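# Unload the slotted part from the fixture onto the table

## Task

Lift the machined part that has the milled slot out of the fixture and leave it resting flat on the table top. Both blanks must still be clamped in their present places when the job is done.

## Robot and tools

Robot: two arms, left_arm and right_arm, each ending in a two-finger gripper. left_arm is the robot's own left and sits on the +y side; right_arm is on the -y side. Image left and right do not follow these names. Arm root links are at (-0.007, +0.235, +0.435) m for left_arm and (-0.007, -0.235, +0.435) m for right_arm.

Scene frame: the origin is at table-top height (z = 0) above the centre of the robot's foot. +x points forward over the table, +y to the robot's left, +z up. The table top starts near x = +0.15 m and may be turned relative to the robot. A gripper's fingers point along its own +z and spread along its own y. end_effector_position is the point between the finger pads, about 1 cm short of the fingertips. Printed positions and orientations can be off by a few cm, more at long reach.

execute_actions(actions, cameras): actions is a list of actions. Each action is a list of at most 15 rows; each row is one control step of 1/30 s, and a shorter list repeats its last row until 15 steps are done. A row is always 14 numbers in [-1, 1]: left_arm dx, dy, dz, rx, ry, rz, opening, then right_arm in the same order. dx..rz are offsets, not poses: along scene axes, measured from that arm's Hand target as it was when the action began. Every row in one action counts from that same start, but the next action starts from the new Hand target, so repeating an offset keeps moving further. Scale: 1.0 = 0.6 m for dx, dy, dz and 180 degrees for the rotation vector rx, ry, rz, which turns the gripper about its Hand target position. Translations longer than 1.0 are shortened along their direction. opening is absolute, not an offset: +1 = fully open (0.094 m), -1 = closed. Six zeros for an arm re-command its current Hand target; always write the opening each gripper should have, since 0 is itself a command (half open). An empty actions list just returns state and images.

move(target, speed, blend, opening_speed, blocking, cameras): target is one 14-number row, or a list of up to 15 such rows, in the same layout and scale as above. Every row in the list is an offset from the Hand targets at the start of the move, not from the previous row. speed is path top speed in m/s, 0.002 to 4.3, default 0.25 (turns up to twice that in rad/s); one value or one per target. blend (m) rounds corners of a list. opening_speed is the rate of the commanded opening on the -1..+1 scale per second, at least 0.2; use a low value for fragile items. All arms' paths end together and are capped at 10 s. Paths do not avoid obstacles or the other arm. blocking=false returns after about 0.5 s while the move continues. The result adds a move: line with the ending (done, off_target, moving, held, fault) and limits (paced = pose clipped, held = steps withheld). done means within 10 mm and 2 degrees; neither done nor off_target tells you about contact.

wait(seconds 0 to 10) lets the scene run with commands held. stop brakes a running move. zoom_image(camera, region) gives a closer look at cam_left_wrist or cam_right_wrist; region is [x0, y0, x1, y1] in pixels, top-left origin, at most 504 by 504. read_manual returns only licence texts. finished_scene(scene) ends the current scene, given its number; it cannot be undone, so call it only when the part lies flat and the blanks are still clamped.

Results: per arm, Hand target (last commanded pose after clipping, the base for the next offsets), end_effector_position and end_effector_quat_wxyz, Joint positions (last entry = measured finger opening in metres), Joint velocities ("within noise" means at rest), Joint torques (include arm weight; entries 3 and 4 wrap at ±28 N m), grip_measured (opening on the -1..+1 scale), grip_effort_nm (gripper motor effort, negative closing, not a finger force), Tool commands, and for execute_actions some per-step positions. Camera images are 896x504 from cam_left_wrist then cam_right_wrist.

Motion behaviour: commanded orientation is clipped each step to within 40 degrees of the measured one. Friction and weight can leave a gripper a centimetre or more off target in free air; waiting does not fix this, but a fresh command (even zeros) retries, and you can add the remaining gap as an offset. Fast motion lags and overshoots, especially with a nearly straight arm. Keep paths away from an arm's own base, which can flip its shoulder posture.

Gripping: grip_measured tracks the command even after touch, so it does not show contact; under a firm squeeze it reads a few mm below the part's width. Pads press 50 to 64 N each. To release, command an opening clearly above grip_measured.

Avoid: dropping the part or letting go while it moves; fast contact or driving far past a contact point (harder press); the two arms, grippers or cameras hitting each other, or one gripper closing on the other's fingers (can fail the task); anything leaving the table; disturbing the clamped blanks. Long holding, stretched reach or pushing toward unreachable poses heats motors: a MOTOR HOT line warns at 85 °C, and at 100 °C an OVER-TEMPERATURE FAULT drops that arm for 30 to 60 s or more. Loose objects may occasionally be nudged by outside pushes.

Each tool is called after "Call:" as name([rows], argument=value, ...), one row to a line, values as JSON.

## Session

Call:
execute_actions(actions=[])

Scene clock: 0.00 s.
left_arm: end_effector_position=(+0.8772, +0.3436, +0.1941) grip_measured=+1.000 grip_effort_nm=n/a end_effector_quat_wxyz=(+0.434, +0.190, +0.855, -0.212) | right_arm: end_effector_position=(+0.4508, +0.0113, +0.1707) grip_measured=+1.000 grip_effort_nm=n/a end_effector_quat_wxyz=(+0.092, +0.148, +0.980, -0.098)
Joint positions: left_arm=[1.619 2.127 1.98 -0.013 0.759 0.35 0.094] | right_arm=[-0.762 1.883 1.095 -0.277 0.708 0.771 0.094]
Joint velocities: within noise
Joint torques (N m): no reading
Motor temperatures (°C): left_arm=[25 25 23 28 22 23 28] | right_arm=[28 30 27 28 23 23 21]
Heat: left arm: hottest wrist pitch 28 °C; right arm: hottest shoulder 30 °C.
Hand target: left_arm +0.8875, +0.3459, +0.2076; +0.445, +0.195, +0.849, -0.206 | right_arm +0.4583, +0.0155, +0.1762; +0.099, +0.151, +0.979, -0.092
Tool commands: left_gripper/opening=+1.0 right_gripper/opening=+1.0

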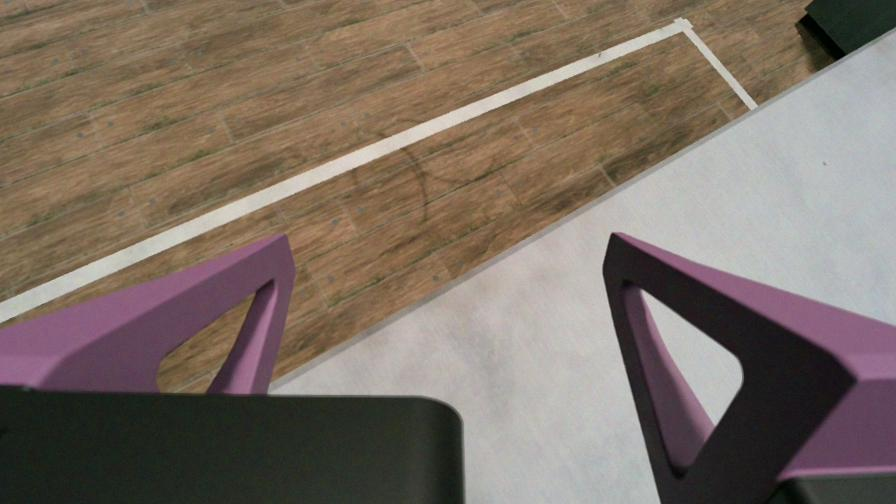

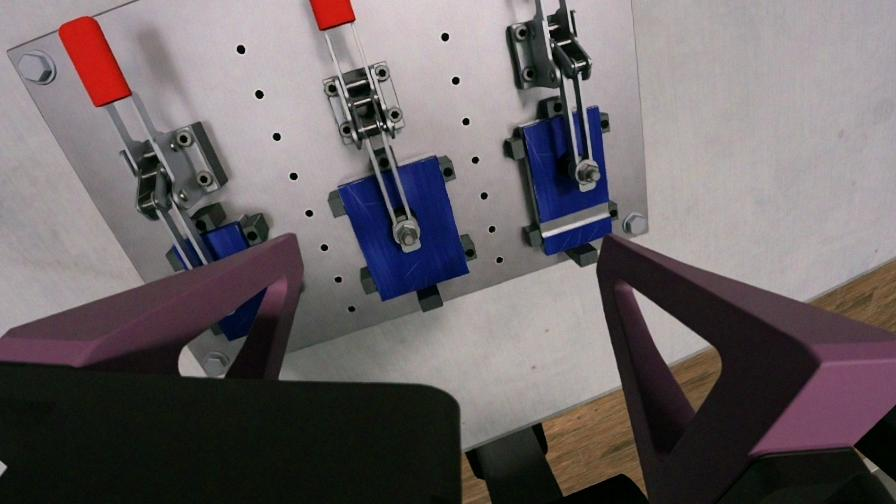

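Call:
move(target=[-0.4, 0.05, 0.2, 0, 0, 0, 1, 0.1, 0.0, 0.25, 0, 0, 0, 1], speed=0.3)

Scene clock: 27.57 s.
left_arm: end_effector_position=(+0.6453, +0.3728, +0.3176) grip_measured=+1.000 grip_effort_nm=0.002 end_effector_quat_wxyz=(+0.435, +0.184, +0.855, -0.216) | right_arm: end_effector_position=(+0.5044, -0.0005, +0.3072) grip_measured=+1.000 grip_effort_nm=0.017 end_effector_quat_wxyz=(+0.084, +0.142, +0.980, -0.110)
Joint positions: left_arm=[1.802 1.55 1.061 0.301 0.944 0.379 0.094] | right_arm=[-0.706 1.625 1.194 -0.713 0.742 0.845 0.094]
Joint velocities: within noise
Joint torques (N m): left_arm=[1.79 -17.26 4.03 2.33 0.37 0.11] | right_arm=[8.35 -15.09 6.22 -0.36 0.43 0.19]
Motor temperatures (°C): left_arm=[25 31 25 27 22 23 27] | right_arm=[29 32 27 28 23 23 21]
Heat: left arm: hottest shoulder 31 °C; right arm: hottest shoulder 32 °C.
Hand target: left_arm +0.6475, +0.3758, +0.3276; +0.445, +0.194, +0.849, -0.206 | right_arm +0.5183, +0.0156, +0.3264; +0.099, +0.151, +0.979, -0.092
Off the commanded pose: left_arm 0.011 m, 2 deg | right_arm 0.028 m, 3 deg.
move: off_target (left_arm, right_arm)
camera_calibration:
cam_left_wrist: T_world_to_cam=[[-0.491492, -0.851952, 0.180592, 0.582601], [-0.840521, 0.40977, -0.354419, 0.507202], [0.227947, -0.325985, -0.917482, 0.391555], [0, 0, 0, 1]] pos_world=[0.623404, 0.416153, 0.433794]
cam_right_wrist: T_world_to_cam=[[-0.288963, -0.936132, 0.200394, 0.0836022], [-0.841132, 0.348222, 0.413809, 0.302062], [-0.457161, -0.0489827, -0.888034, 0.625453], [0, 0, 0, 1]] pos_world=[0.564165, 0.00371456, 0.413674]

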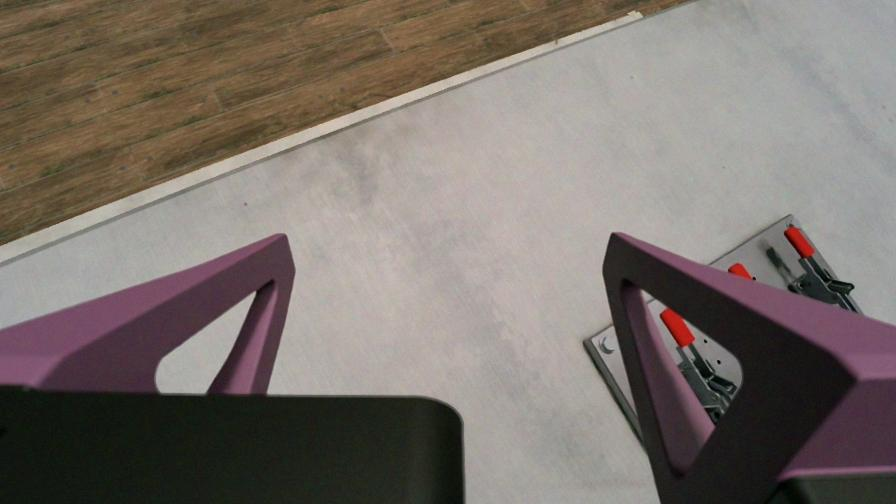

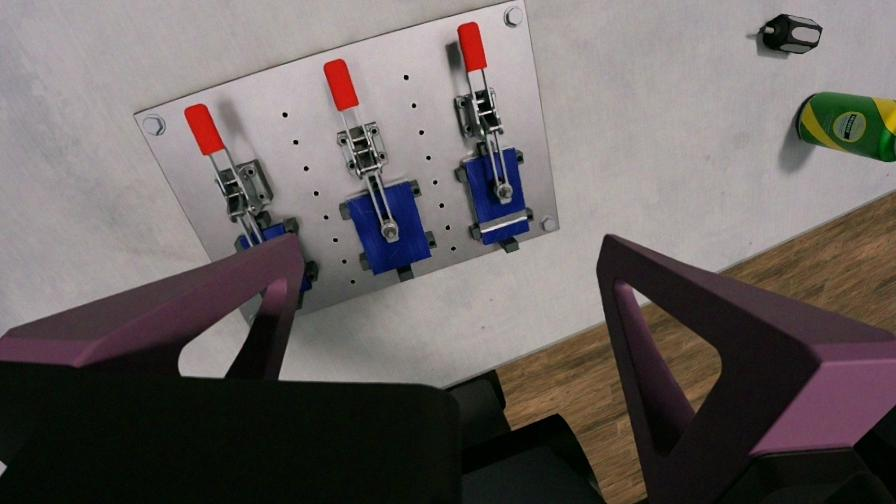

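Call:
zoom_image(camera="cam_right_wrist", region=[400, 0, 600, 280])

Call:
zoom_image(camera="cam_left_wrist", region=[560, 190, 896, 430])

Scaled by 1.800 from the camera's 896x504 image, which has a finer 1280x720 frame.

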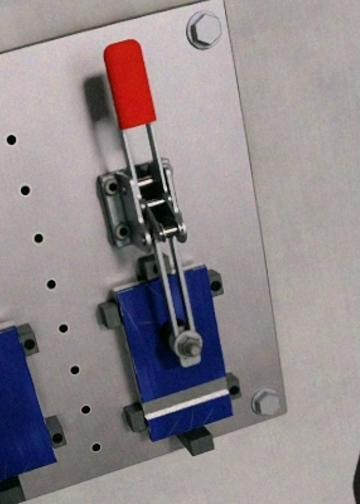

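Scaled by 1.500 from the camera's 896x504 image, which has a finer 1280x720 frame.

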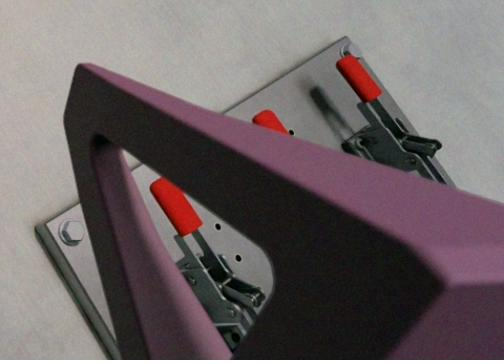

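Call:
move(target=[-0.096, -0.365, -0.246, -0.156, -0.121, -0.394, 1, 0,0,0, 0, 0, 0, 1], speed=0.35)

Scene clock: 131.60 s.
left_arm: end_effector_position=(+0.6132, +0.2985, +0.2711) grip_measured=+1.000 grip_effort_nm=0.002 end_effector_quat_wxyz=(+0.457, +0.303, +0.752, -0.365) | right_arm: end_effector_position=(+0.5044, -0.0005, +0.3072) grip_measured=+1.000 grip_effort_nm=0.012 end_effector_quat_wxyz=(+0.084, +0.143, +0.980, -0.110)
Joint positions: left_arm=[1.739 1.736 1.119 0.291 1.296 0.624 0.094] | right_arm=[-0.706 1.625 1.194 -0.713 0.742 0.847 0.094]
Joint velocities: within noise
Joint torques (N m): left_arm=[1.61 -16.97 2.82 1.81 0.41 -0.17] | right_arm=[8.41 -15.27 6.19 -0.43 0.38 0.18]
Motor temperatures (°C): left_arm=[25 30 25 27 23 23 26] | right_arm=[30 34 31 28 23 23 21]
Heat: left arm: hottest shoulder 30 °C; right arm: hottest shoulder 34 °C.
Hand target: left_arm +0.6147, +0.3046, +0.2782; +0.459, +0.299, +0.755, -0.361 (not the last commanded pose) | right_arm +0.5180, +0.0153, +0.3265; +0.099, +0.151, +0.979, -0.092
Off the commanded pose: left_arm 0.170 m, 55 deg | right_arm 0.029 m, 3 deg.
move: held (left_arm; a check stopped the path), off_target (right_arm); limits=held
pose unreachable (left arm): on one or more control steps of this call, first in action 0 (counted from 0), this arm could not follow its commanded pose, so it was not sent that pose on those steps. It may still have moved: this result reports where it is.
cause: moving toward the commanded pose would bring two parts of the arm too close to each other (its wrist (the part past joint 4) and its wrist camera, with joints 5 (wrist yaw) and 6 (wrist roll) between them).
camera_calibration:
cam_left_wrist: T_world_to_cam=[[-0.782495, -0.571536, 0.247078, 0.588614], [-0.598842, 0.58209, -0.550054, 0.347575], [0.170555, -0.578375, -0.797742, 0.41014], [0, 0, 0, 1]] pos_world=[0.598779, 0.371309, 0.372938]
cam_right_wrist: T_world_to_cam=[[-0.290198, -0.935763, 0.200331, 0.0842296], [-0.840737, 0.349297, 0.413706, 0.301913], [-0.457106, -0.0483693, -0.888096, 0.62544], [0, 0, 0, 1]] pos_world=[0.564166, 0.00361376, 0.413674]

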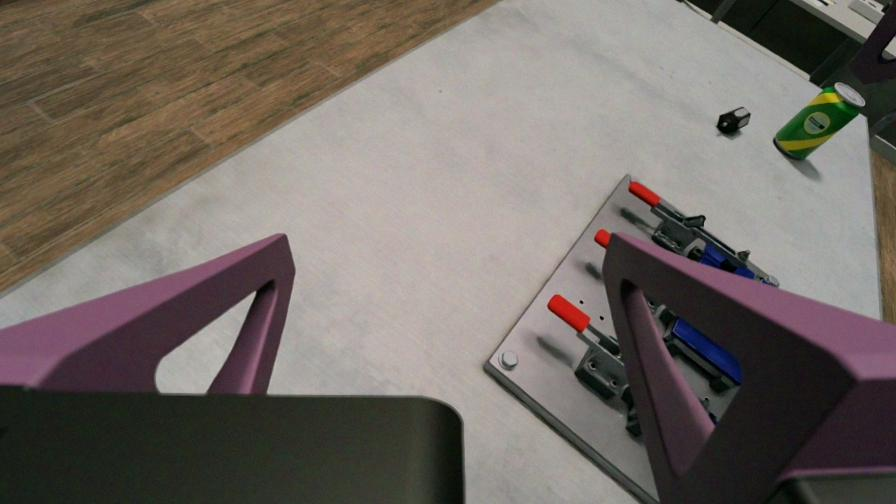

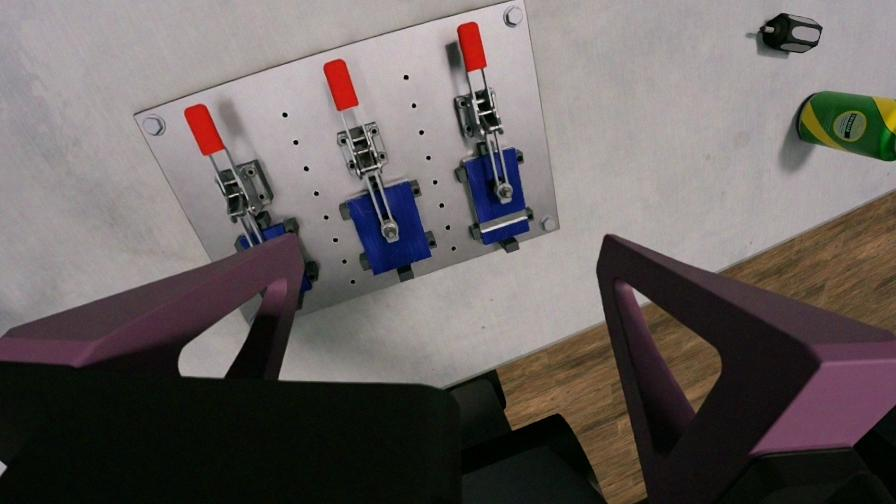

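Call:
zoom_image(camera="cam_left_wrist", region=[540, 150, 820, 450])

Scaled by 1.680 from the camera's 896x504 image, which has a finer 1280x720 frame.

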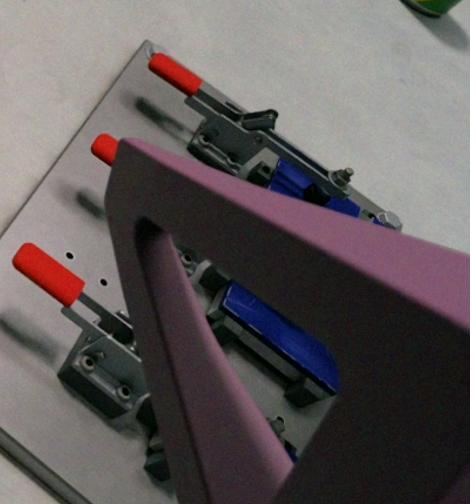

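Call:
move(target=[0,0,0,0,0,0,-0.85, 0.05, -0.172, -0.32, 0.0608, 0.0616, 0.0774, 0.2], speed=0.3)

Scene clock: 181.90 s.
left_arm: end_effector_position=(+0.6132, +0.2985, +0.2711) grip_measured=-0.848 grip_effort_nm=-0.081 end_effector_quat_wxyz=(+0.457, +0.302, +0.752, -0.366) | right_arm: end_effector_position=(+0.5293, -0.0872, +0.1302) grip_measured=+0.201 grip_effort_nm=-0.056 end_effector_quat_wxyz=(-0.018, +0.032, +0.999, -0.004)
Joint positions: left_arm=[1.739 1.736 1.119 0.291 1.296 0.622 0.007] | right_arm=[-1.077 1.868 1.249 -0.418 0.282 0.274 0.056]
Joint velocities: within noise
Joint torques (N m): left_arm=[1.96 -16.56 2.76 1.8 0.43 -0.21] | right_arm=[4.13 -16.85 3.85 0.35 0.08 -0.19]
Motor temperatures (°C): left_arm=[25 29 25 27 23 23 26] | right_arm=[30 35 32 27 22 22 21]
Heat: left arm: hottest shoulder 29 °C; right arm: hottest shoulder 35 °C.
Hand target: left_arm +0.6147, +0.3045, +0.2783; +0.459, +0.299, +0.755, -0.361 | right_arm +0.5479, -0.0879, +0.1344; +0.000, +0.031, +1.000, +0.000
Off the commanded pose: left_arm 0.009 m, 1 deg | right_arm 0.019 m, 2 deg.
move: off_target (right_arm)
camera_calibration:
cam_left_wrist: T_world_to_cam=[[-0.781646, -0.571807, 0.249131, 0.587658], [-0.600241, 0.581046, -0.549633, 0.348703], [0.169528, -0.579157, -0.797394, 0.410937], [0, 0, 0, 1]] pos_world=[0.598981, 0.371412, 0.372934]
cam_right_wrist: T_world_to_cam=[[-0.053913, -0.998422, 0.0157201, -0.0607254], [-0.781394, 0.0519851, 0.62187, 0.341959], [-0.621705, 0.0212433, -0.782963, 0.554926], [0, 0, 0, 1]] pos_world=[0.608931, -0.0901948, 0.222787]

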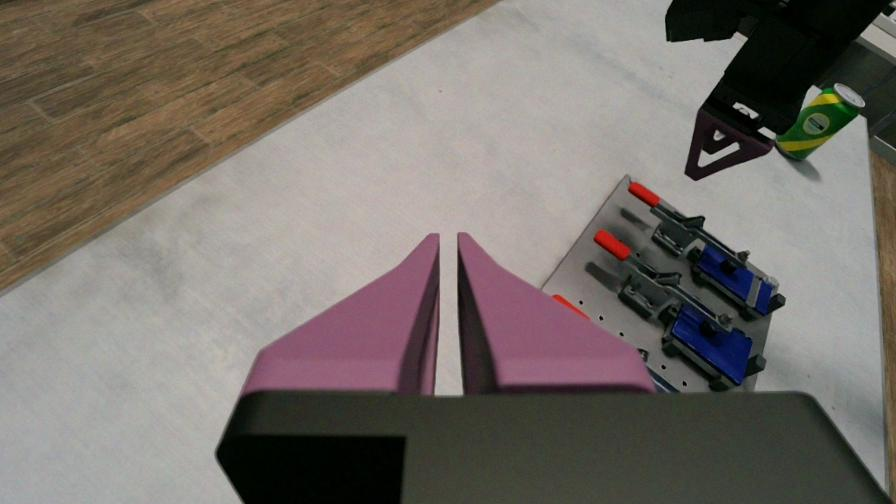

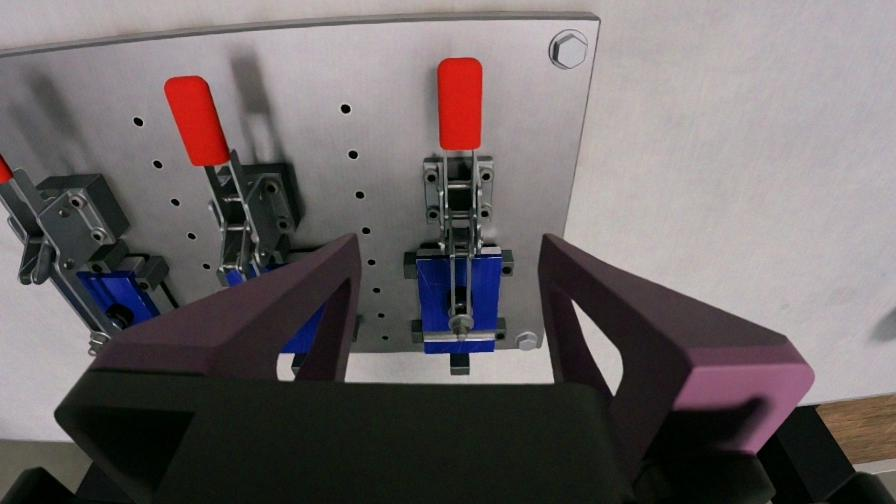

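Call:
move(target=[0,0,0,0,0,0,-0.85, 0.0312, -0.0073, -0.0657, 0, 0, 0, 0.2], speed=0.2)

Scene clock: 201.87 s.
left_arm: end_effector_position=(+0.6132, +0.2985, +0.2711) grip_measured=-0.848 grip_effort_nm=-0.076 end_effector_quat_wxyz=(+0.457, +0.302, +0.752, -0.366) | right_arm: end_effector_position=(+0.5495, -0.0859, +0.0952) grip_measured=+0.201 grip_effort_nm=-0.051 end_effector_quat_wxyz=(-0.014, +0.029, +0.999, +0.000)
Joint positions: left_arm=[1.739 1.736 1.119 0.291 1.296 0.622 0.007] | right_arm=[-1.1 1.965 1.347 -0.406 0.265 0.246 0.056]
Joint velocities: within noise
Joint torques (N m): left_arm=[1.26 -16.85 2.85 1.77 0.42 -0.2] | right_arm=[3.55 -16.97 4.07 0.31 0.08 -0.19]
Motor temperatures (°C): left_arm=[25 29 25 26 23 23 26] | right_arm=[29 35 31 27 22 22 21]
Heat: left arm: hottest shoulder 29 °C; right arm: hottest shoulder 35 °C.
Hand target: left_arm +0.6147, +0.3045, +0.2783; +0.459, +0.299, +0.755, -0.361 | right_arm +0.5665, -0.0924, +0.0949; -0.001, +0.031, +1.000, +0.000
Off the commanded pose: left_arm 0.009 m, 1 deg | right_arm 0.018 m, 2 deg.
move: off_target (right_arm)
camera_calibration:
cam_left_wrist: T_world_to_cam=[[-0.781459, -0.5719, 0.249504, 0.587466], [-0.600544, 0.580875, -0.549482, 0.348836], [0.169318, -0.579236, -0.797382, 0.411008], [0, 0, 0, 1]] pos_world=[0.598981, 0.371412, 0.372834]
cam_right_wrist: T_world_to_cam=[[-0.0488029, -0.998775, 0.00817101, -0.0599391], [-0.786222, 0.0434599, 0.616414, 0.38184], [-0.616014, 0.0236586, -0.78738, 0.537578], [0, 0, 0, 1]] pos_world=[0.628441, -0.0891787, 0.188396]

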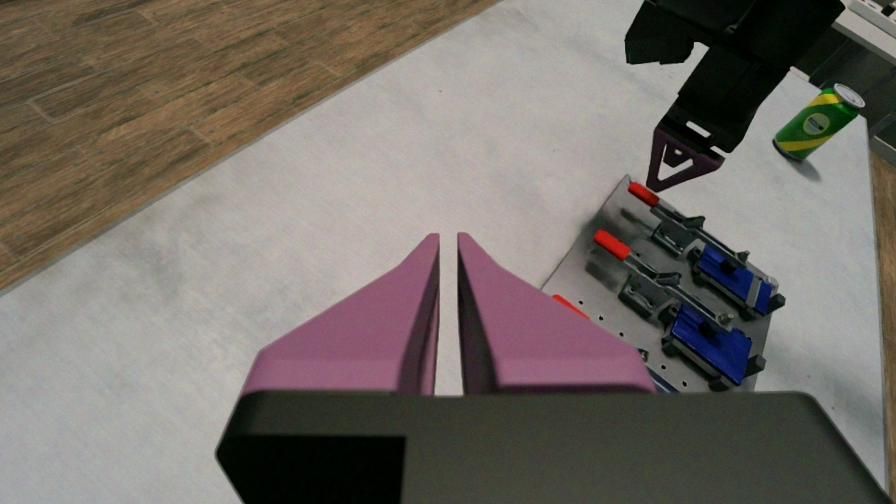

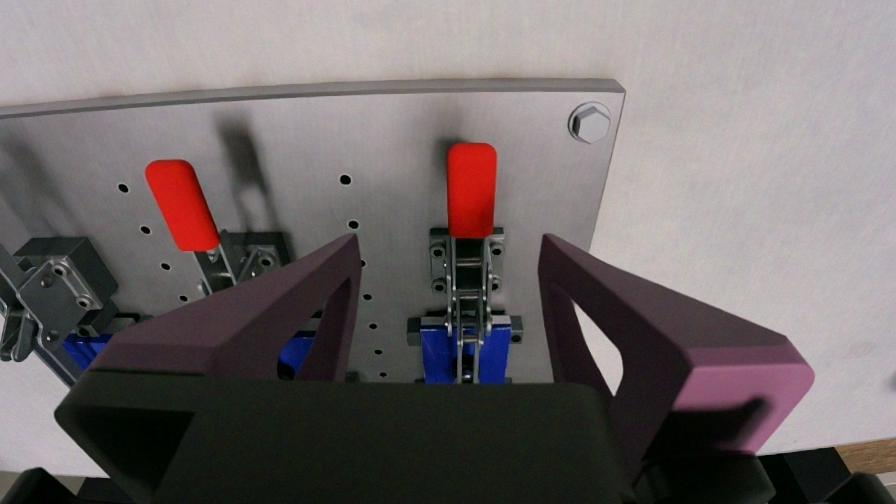

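Call:
move(target=[0,0,0,0,0,0,-0.85, 0.0, -0.015, -0.038, 0, 0, 0, 0.2], speed=0.2)

Scene clock: 209.23 s.
left_arm: end_effector_position=(+0.6132, +0.2985, +0.2711) grip_measured=-0.848 grip_effort_nm=-0.081 end_effector_quat_wxyz=(+0.457, +0.302, +0.752, -0.366) | right_arm: end_effector_position=(+0.5496, -0.0946, +0.0735) grip_measured=+0.201 grip_effort_nm=-0.051 end_effector_quat_wxyz=(-0.016, +0.029, +0.999, +0.000)
Joint positions: left_arm=[1.739 1.736 1.119 0.291 1.296 0.622 0.007] | right_arm=[-1.124 2.009 1.369 -0.381 0.251 0.226 0.056]
Joint velocities: within noise
Joint torques (N m): left_arm=[2.43 -16.21 3.07 1.7 0.38 -0.2] | right_arm=[3.72 -16.91 3.77 0.44 0.07 -0.19]
Motor temperatures (°C): left_arm=[25 29 25 26 23 23 26] | right_arm=[29 36 31 27 22 22 21]
Heat: left arm: hottest shoulder 29 °C; right arm: hottest shoulder 36 °C.
Hand target: left_arm +0.6147, +0.3045, +0.2783; +0.459, +0.299, +0.755, -0.361 | right_arm +0.5668, -0.1012, +0.0723; +0.000, +0.031, +1.000, +0.000
Off the commanded pose: left_arm 0.009 m, 1 deg | right_arm 0.018 m, 2 deg.
move: off_target (right_arm)
camera_calibration:
cam_left_wrist: T_world_to_cam=[[-0.781459, -0.5719, 0.249504, 0.587466], [-0.600544, 0.580875, -0.549482, 0.348836], [0.169318, -0.579236, -0.797382, 0.411008], [0, 0, 0, 1]] pos_world=[0.598981, 0.371412, 0.372834]
cam_right_wrist: T_world_to_cam=[[-0.0487443, -0.998779, 0.00802651, -0.0684477], [-0.78451, 0.0432585, 0.618606, 0.394488], [-0.618198, 0.0238566, -0.785661, 0.521827], [0, 0, 0, 1]] pos_world=[0.628735, -0.0978781, 0.166496]

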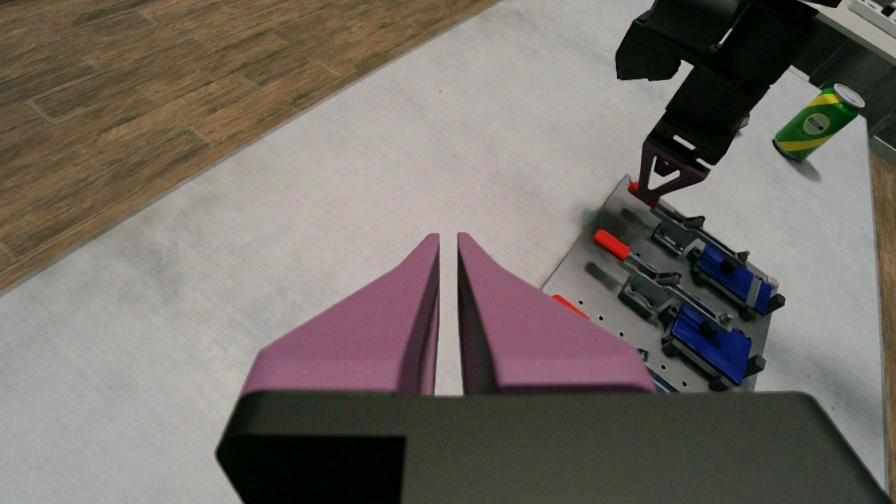

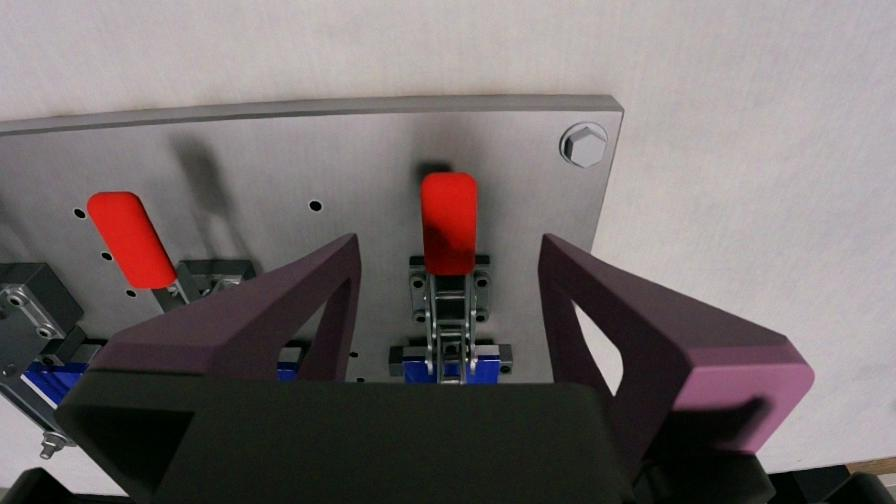

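Call:
move([
  [0,0,0,0,0,0,-0.85, 0.0, 0, -0.033, 0, 0, 0, 0.0],
], speed=0.15, opening_speed=0.5)

Scene clock: 216.53 s.
left_arm: end_effector_position=(+0.6132, +0.2985, +0.2711) grip_measured=-0.848 grip_effort_nm=-0.081 end_effector_quat_wxyz=(+0.457, +0.302, +0.752, -0.366) | right_arm: end_effector_position=(+0.5495, -0.0919, +0.0543) grip_measured=+0.001 grip_effort_nm=-0.061 end_effector_quat_wxyz=(-0.015, +0.028, +0.999, +0.001)
Joint positions: left_arm=[1.739 1.736 1.119 0.291 1.296 0.622 0.007] | right_arm=[-1.129 2.056 1.399 -0.362 0.247 0.218 0.047]
Joint velocities: within noise
Joint torques (N m): left_arm=[1.96 -16.56 2.89 1.63 0.4 -0.16] | right_arm=[3.19 -17.03 3.58 0.51 0.05 -0.2]
Motor temperatures (°C): left_arm=[25 29 25 26 23 23 26] | right_arm=[29 36 31 27 22 22 21]
Heat: left arm: hottest shoulder 29 °C; right arm: hottest shoulder 36 °C.
Hand target: left_arm +0.6147, +0.3045, +0.2783; +0.459, +0.299, +0.755, -0.361 | right_arm +0.5665, -0.1014, +0.0524; -0.001, +0.031, +1.000, +0.000
Off the commanded pose: left_arm 0.009 m, 1 deg | right_arm 0.020 m, 2 deg.
move: off_target (right_arm)
camera_calibration:
cam_left_wrist: T_world_to_cam=[[-0.781459, -0.5719, 0.249504, 0.587466], [-0.600544, 0.580875, -0.549482, 0.348836], [0.169318, -0.579236, -0.797382, 0.411008], [0, 0, 0, 1]] pos_world=[0.598981, 0.371412, 0.372834]
cam_right_wrist: T_world_to_cam=[[-0.0458611, -0.998933, 0.00550809, -0.0671529], [-0.785203, 0.0394563, 0.61798, 0.406275], [-0.617538, 0.0240163, -0.786174, 0.506375], [0, 0, 0, 1]] pos_world=[0.628634, -0.0952725, 0.147399]

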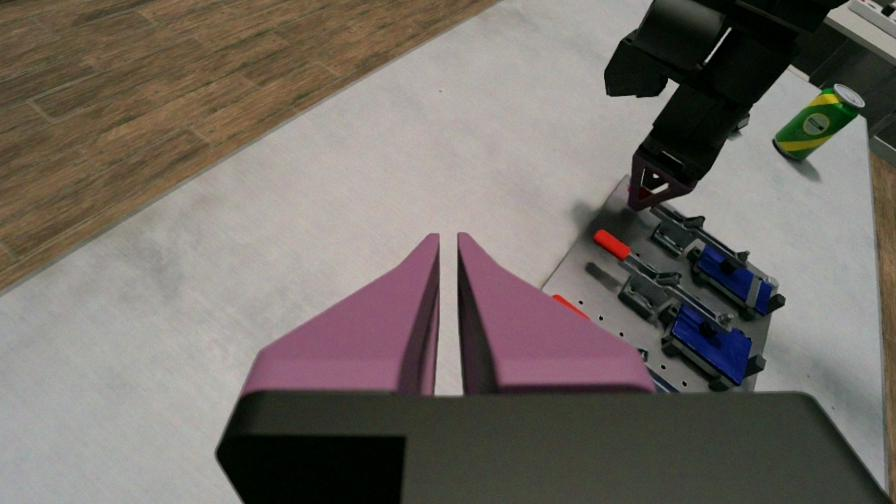

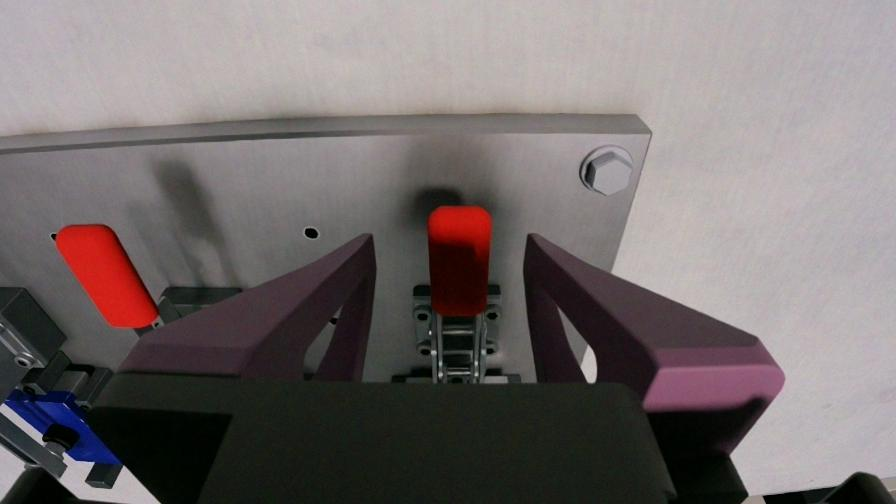

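Call:
move([
  [0,0,0,0,0,0,-0.85, 0.0, -0.006, 0.0, 0, 0, 0, -0.5],
  [0,0,0,0,0,0,-0.85, 0.0, -0.006, 0.0, 0, 0, 0, -0.75],
], speed=0.1, opening_speed=0.4)

Scene clock: 225.50 s.
left_arm: end_effector_position=(+0.6132, +0.2985, +0.2711) grip_measured=-0.848 grip_effort_nm=-0.090 end_effector_quat_wxyz=(+0.457, +0.302, +0.752, -0.366) | right_arm: end_effector_position=(+0.5504, -0.0950, +0.0534) grip_measured=-0.648 grip_effort_nm=-0.989 end_effector_quat_wxyz=(-0.015, +0.027, +1.000, +0.002)
Joint positions: left_arm=[1.739 1.736 1.119 0.291 1.296 0.622 0.007] | right_arm=[-1.135 2.056 1.399 -0.36 0.243 0.212 0.017]
Joint velocities: within noise
Joint torques (N m): left_arm=[2.02 -16.03 2.71 1.69 0.36 -0.2] | right_arm=[3.02 -17.14 3.44 0.44 0.1 -0.17]
Motor temperatures (°C): left_arm=[25 29 25 26 23 23 26] | right_arm=[29 36 30 27 22 22 21]
Heat: left arm: hottest shoulder 29 °C; right arm: hottest shoulder 36 °C.
Hand target: left_arm +0.6147, +0.3045, +0.2783; +0.459, +0.299, +0.755, -0.361 | right_arm +0.5665, -0.1050, +0.0524; -0.001, +0.031, +1.000, +0.000
Off the commanded pose: left_arm 0.009 m, 1 deg | right_arm 0.019 m, 2 deg.
move: off_target (right_arm); target 2's new opening was sent with right_arm's hand 0.019 m and 2 deg from that target
camera_calibration:
cam_left_wrist: T_world_to_cam=[[-0.781459, -0.5719, 0.249504, 0.587466], [-0.600544, 0.580875, -0.549482, 0.348836], [0.169318, -0.579236, -0.797382, 0.411008], [0, 0, 0, 1]] pos_world=[0.598981, 0.371412, 0.372834]
cam_right_wrist: T_world_to_cam=[[-0.0443389, -0.999008, 0.00417208, -0.0708753], [-0.785792, 0.037454, 0.617356, 0.40778], [-0.6169, 0.0240945, -0.786673, 0.505992], [0, 0, 0, 1]] pos_world=[0.629434, -0.0982696, 0.1466]

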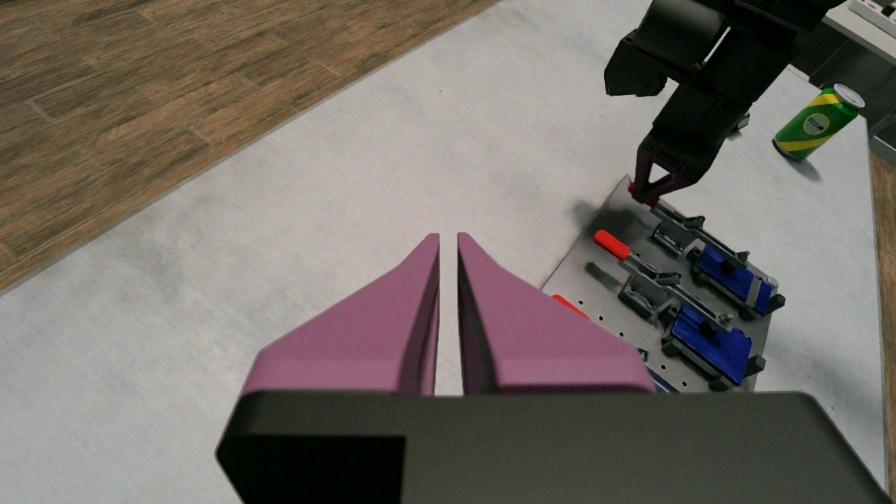

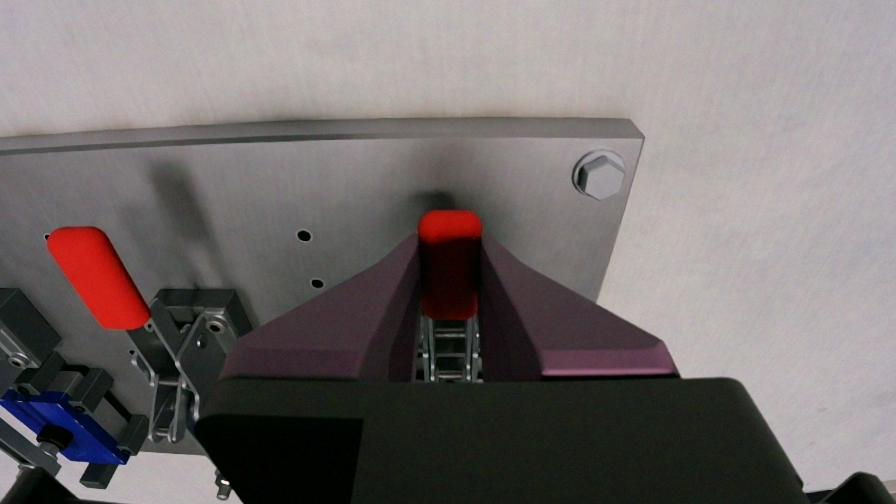

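Call:
move(target=[0,0,0,0,0,0,-0.85, -0.005, 0.0, 0.04, 0, 0, 0, -0.75], speed=0.06)

Scene clock: 243.43 s.
left_arm: end_effector_position=(+0.6132, +0.2985, +0.2711) grip_measured=-0.848 grip_effort_nm=-0.071 end_effector_quat_wxyz=(+0.457, +0.302, +0.752, -0.366) | right_arm: end_effector_position=(+0.5486, -0.0954, +0.0541) grip_measured=-0.650 grip_effort_nm=-1.018 end_effector_quat_wxyz=(-0.015, +0.027, +1.000, +0.002)
Joint positions: left_arm=[1.739 1.736 1.119 0.291 1.296 0.622 0.007] | right_arm=[-1.135 2.053 1.392 -0.356 0.243 0.212 0.016]
Joint velocities: within noise
Joint torques (N m): left_arm=[0.85 -16.5 3 1.81 0.41 -0.23] | right_arm=[4.19 -21.25 0.98 -0.16 0.3 -0.05]
Motor temperatures (°C): left_arm=[25 29 25 26 23 23 25] | right_arm=[29 37 30 27 22 22 22]
Heat: left arm: hottest shoulder 29 °C; right arm: hottest shoulder 37 °C.
Hand target: left_arm +0.6147, +0.3045, +0.2783; +0.459, +0.299, +0.755, -0.361 | right_arm +0.5636, -0.1049, +0.0763; +0.000, +0.031, +1.000, +0.000
Off the commanded pose: left_arm 0.009 m, 1 deg | right_arm 0.029 m, 2 deg.
move: off_target (right_arm)
camera_calibration:
cam_left_wrist: T_world_to_cam=[[-0.781459, -0.5719, 0.249504, 0.587466], [-0.600544, 0.580875, -0.549482, 0.348836], [0.169318, -0.579236, -0.797382, 0.411008], [0, 0, 0, 1]] pos_world=[0.598981, 0.371412, 0.372834]
cam_right_wrist: T_world_to_cam=[[-0.0442002, -0.999014, 0.00420851, -0.0714503], [-0.785539, 0.0373574, 0.617683, 0.405793], [-0.617231, 0.0239958, -0.786416, 0.505523], [0, 0, 0, 1]] pos_world=[0.627633, -0.0986697, 0.1472]

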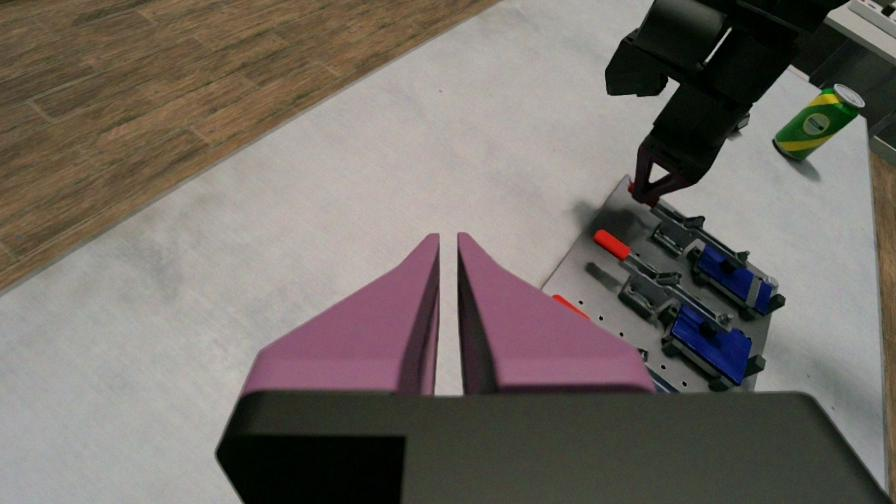

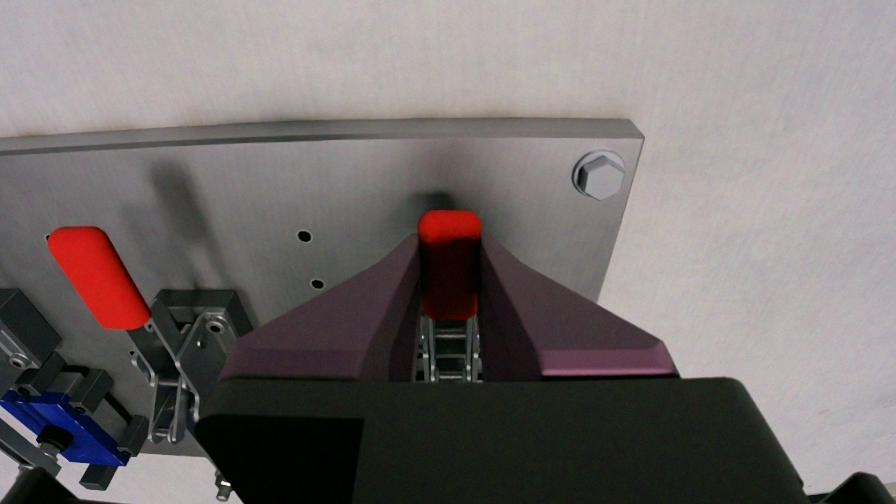

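Call:
move(target=[0,0,0,0,0,0,-0.85, 0.0, 0.0, 0.03, 0, 0, 0, -0.8], speed=0.06, cameras=["cam_right_wrist"])

Scene clock: 250.03 s.
left_arm: end_effector_position=(+0.6132, +0.2985, +0.2711) grip_measured=-0.848 grip_effort_nm=-0.081 end_effector_quat_wxyz=(+0.457, +0.302, +0.752, -0.366) | right_arm: end_effector_position=(+0.5483, -0.0957, +0.0551) grip_measured=-0.650 grip_effort_nm=-1.018 end_effector_quat_wxyz=(-0.012, +0.028, +1.000, +0.002)
Joint positions: left_arm=[1.739 1.736 1.119 0.291 1.296 0.622 0.007] | right_arm=[-1.135 2.048 1.385 -0.348 0.243 0.212 0.016]
Joint velocities: within noise
Joint torques (N m): left_arm=[2.32 -16.38 2.84 1.68 0.4 -0.19] | right_arm=[4.54 -23.94 -0.05 -1.09 0.41 0]
Motor temperatures (°C): left_arm=[25 29 25 26 23 23 25] | right_arm=[29 38 30 27 22 22 22]
Heat: left arm: hottest shoulder 29 °C; right arm: hottest shoulder 38 °C.
Hand target: left_arm +0.6147, +0.3045, +0.2783; +0.459, +0.299, +0.755, -0.361 | right_arm +0.5638, -0.1050, +0.0945; +0.000, +0.031, +1.000, +0.000
Off the commanded pose: left_arm 0.009 m, 1 deg | right_arm 0.043 m, 1 deg.
move: off_target (right_arm)
camera_calibration:
cam_right_wrist: T_world_to_cam=[[-0.0456686, -0.998952, 0.00305658, -0.0708865], [-0.788858, 0.0379407, 0.613403, 0.407121], [-0.612876, 0.025602, -0.789764, 0.504219], [0, 0, 0, 1]] pos_world=[0.626947, -0.0991677, 0.148701]
Images, in order (width x height): cam_right_wrist 896x504.

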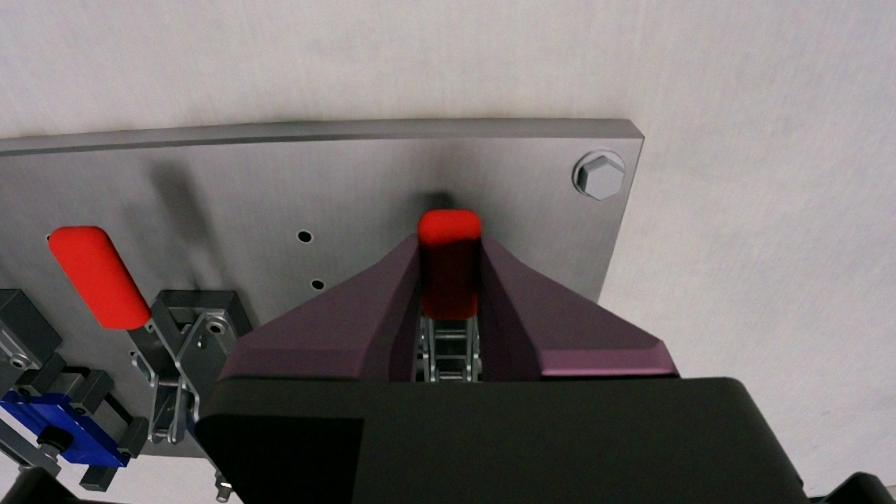

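Call:
move(target=[0,0,0,0,0,0,-0.85, 0.0, 0.0, 0.04, 0, 0, 0, -0.85], speed=0.05, cameras=["cam_right_wrist"])

Scene clock: 254.03 s.
left_arm: end_effector_position=(+0.6132, +0.2985, +0.2711) grip_measured=-0.848 grip_effort_nm=-0.081 end_effector_quat_wxyz=(+0.457, +0.302, +0.752, -0.366) | right_arm: end_effector_position=(+0.5438, -0.0964, +0.0554) grip_measured=-0.650 grip_effort_nm=-1.018 end_effector_quat_wxyz=(-0.016, +0.027, +1.000, +0.002)
Joint positions: left_arm=[1.739 1.736 1.119 0.291 1.296 0.622 0.007] | right_arm=[-1.135 2.045 1.375 -0.347 0.242 0.212 0.016]
Joint velocities: within noise
Joint torques (N m): left_arm=[1.9 -16.67 2.74 1.61 0.39 -0.19] | right_arm=[5.36 -27.34 -1.01 -1.85 0.61 0.09]
Motor temperatures (°C): left_arm=[25 29 25 26 23 23 25] | right_arm=[29 39 30 27 22 22 22]
Heat: left arm: hottest shoulder 29 °C; right arm: hottest shoulder 39 °C.
Hand target: left_arm +0.6147, +0.3045, +0.2783; +0.459, +0.299, +0.755, -0.361 | right_arm +0.5637, -0.1050, +0.1184; +0.000, +0.031, +1.000, +0.000
Off the commanded pose: left_arm 0.009 m, 1 deg | right_arm 0.067 m, 2 deg.
move: off_target (right_arm)
camera_calibration:
cam_right_wrist: T_world_to_cam=[[-0.0440189, -0.999023, 0.00397803, -0.0727368], [-0.78507, 0.0370538, 0.618297, 0.401061], [-0.617841, 0.0240938, -0.785934, 0.503968], [0, 0, 0, 1]] pos_world=[0.623031, -0.0996691, 0.1484]
Images, in order (width x height): cam_right_wrist 896x504.

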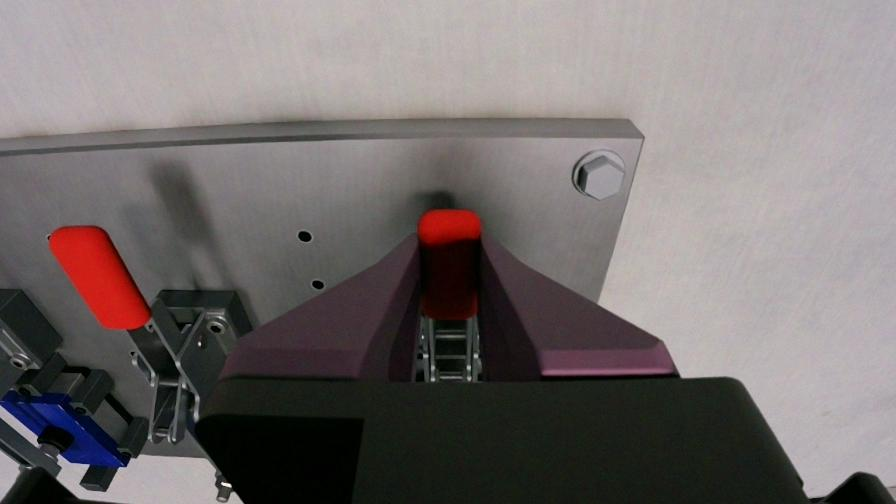

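Call:
move(target=[0,0,0,0,0,0,-0.85, 0.0, 0.0, 0.045, 0, 0, 0, -0.85], speed=0.05, cameras=["cam_right_wrist"])

Scene clock: 263.50 s.
left_arm: end_effector_position=(+0.6132, +0.2985, +0.2711) grip_measured=-0.848 grip_effort_nm=-0.085 end_effector_quat_wxyz=(+0.457, +0.302, +0.752, -0.366) | right_arm: end_effector_position=(+0.5368, -0.0960, +0.0786) grip_measured=-0.650 grip_effort_nm=-1.013 end_effector_quat_wxyz=(-0.018, +0.023, +1.000, +0.005)
Joint positions: left_arm=[1.739 1.736 1.119 0.291 1.296 0.622 0.007] | right_arm=[-1.124 1.986 1.321 -0.359 0.241 0.213 0.016]
Joint velocities: within noise
Joint torques (N m): left_arm=[1.73 -15.97 2.78 1.78 0.37 -0.11] | right_arm=[5.6 -26.87 0.39 -2.58 0.85 0.17]
Motor temperatures (°C): left_arm=[25 29 25 26 23 23 25] | right_arm=[29 38 29 27 22 22 22]
Heat: left arm: hottest shoulder 29 °C; right arm: hottest shoulder 38 °C.
Hand target: left_arm +0.6147, +0.3045, +0.2783; +0.459, +0.299, +0.755, -0.361 | right_arm +0.5636, -0.1049, +0.1454; +0.000, +0.031, +1.000, +0.000
Off the commanded pose: left_arm 0.009 m, 1 deg | right_arm 0.073 m, 2 deg.
move: off_target (right_arm)
camera_calibration:
cam_right_wrist: T_world_to_cam=[[-0.0359059, -0.999353, -0.00186889, -0.0766386], [-0.782692, 0.0269585, 0.621825, 0.378611], [-0.621372, 0.0237899, -0.783154, 0.519541], [0, 0, 0, 1]] pos_world=[0.616413, -0.0991557, 0.171307]
Images, in order (width x height): cam_right_wrist 896x504.

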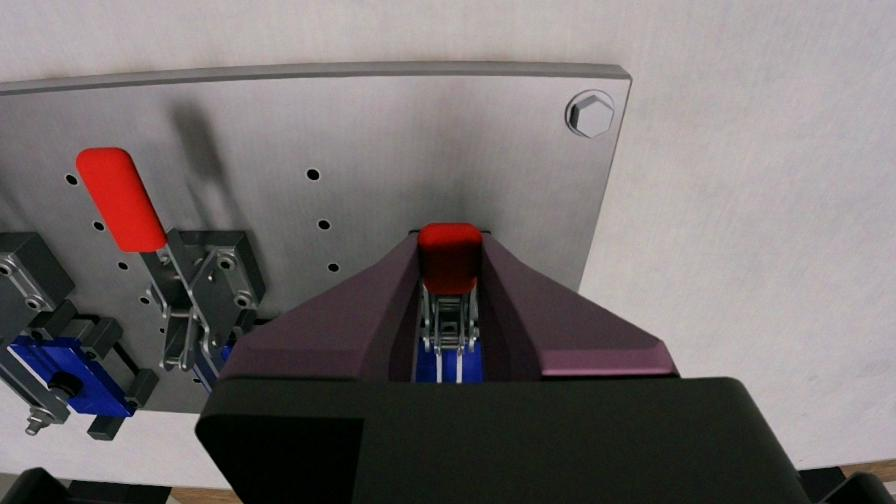

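Call:
move(target=[0,0,0,0,0,0,-0.85, -0.0477, 0.0, -0.03, -0.0102, -0.1663, 0, -0.85], speed=0.08)

Scene clock: 276.20 s.
left_arm: end_effector_position=(+0.6132, +0.2985, +0.2711) grip_measured=-0.848 grip_effort_nm=-0.081 end_effector_quat_wxyz=(+0.457, +0.302, +0.752, -0.366) | right_arm: end_effector_position=(+0.5115, -0.0965, +0.0896) grip_measured=-0.650 grip_effort_nm=-1.018 end_effector_quat_wxyz=(+0.218, +0.023, +0.976, +0.002)
Joint positions: left_arm=[1.739 1.736 1.119 0.291 1.296 0.622 0.007] | right_arm=[-1.09 1.979 0.952 0.488 0.335 0.096 0.016]
Joint velocities: within noise
Joint torques (N m): left_arm=[1.44 -16.62 2.77 1.78 0.38 -0.16] | right_arm=[4.54 -20.19 -1.81 2.18 1.28 -0.18]
Motor temperatures (°C): left_arm=[25 29 24 26 23 23 25] | right_arm=[29 41 29 27 23 22 22]
Heat: left arm: hottest shoulder 29 °C; right arm: hottest shoulder 41 °C.
Hand target: left_arm +0.6147, +0.3045, +0.2783; +0.459, +0.299, +0.755, -0.361 | right_arm +0.5351, -0.1050, +0.1275; +0.258, +0.030, +0.966, -0.008
Off the commanded pose: left_arm 0.009 m, 1 deg | right_arm 0.045 m, 5 deg.
move: off_target (right_arm)
camera_calibration:
cam_left_wrist: T_world_to_cam=[[-0.781459, -0.5719, 0.249504, 0.587466], [-0.600544, 0.580875, -0.549482, 0.348836], [0.169318, -0.579236, -0.797382, 0.411008], [0, 0, 0, 1]] pos_world=[0.598981, 0.371412, 0.372834]
cam_right_wrist: T_world_to_cam=[[-0.0378238, -0.999278, -0.00370329, -0.0769297], [-0.980264, 0.036384, 0.194315, 0.492238], [-0.19404, 0.0109799, -0.980932, 0.31029], [0, 0, 0, 1]] pos_world=[0.539822, -0.0981907, 0.20844]

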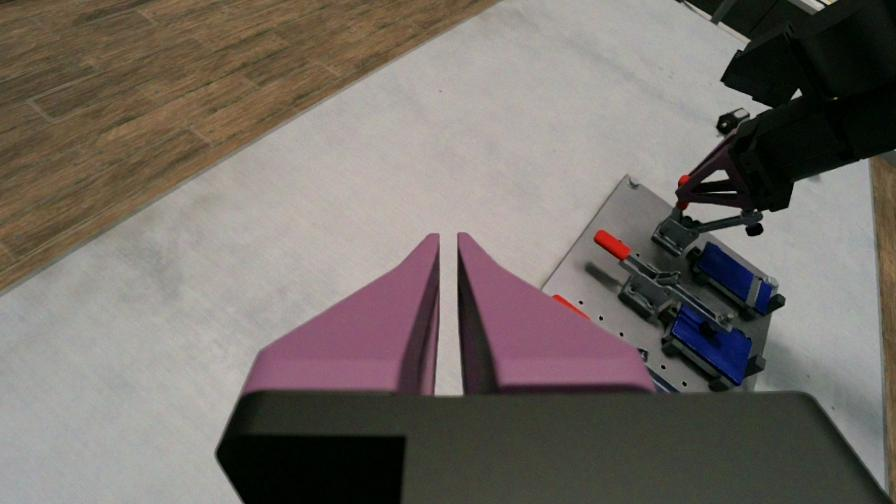

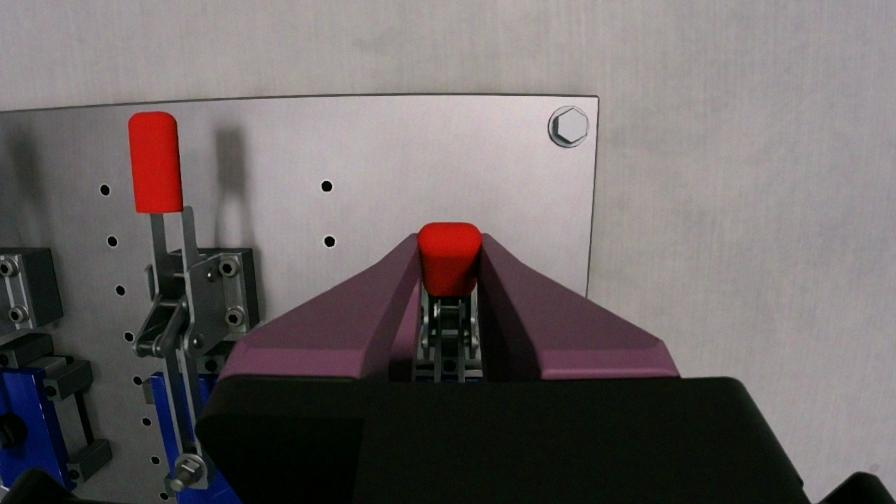

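Call:
zoom_image(camera="cam_left_wrist", region=[600, 120, 800, 320])

Scaled by 2.520 from the camera's 896x504 image, which has a finer 1280x720 frame.

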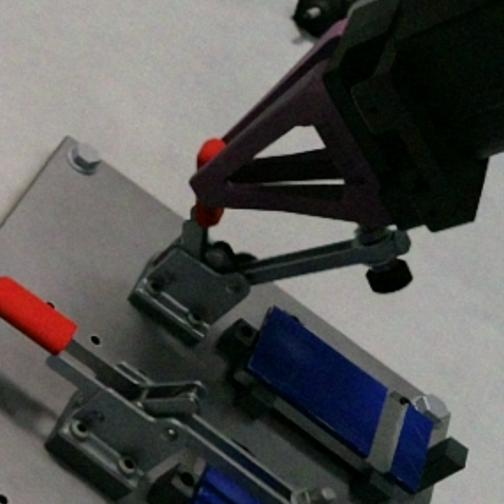

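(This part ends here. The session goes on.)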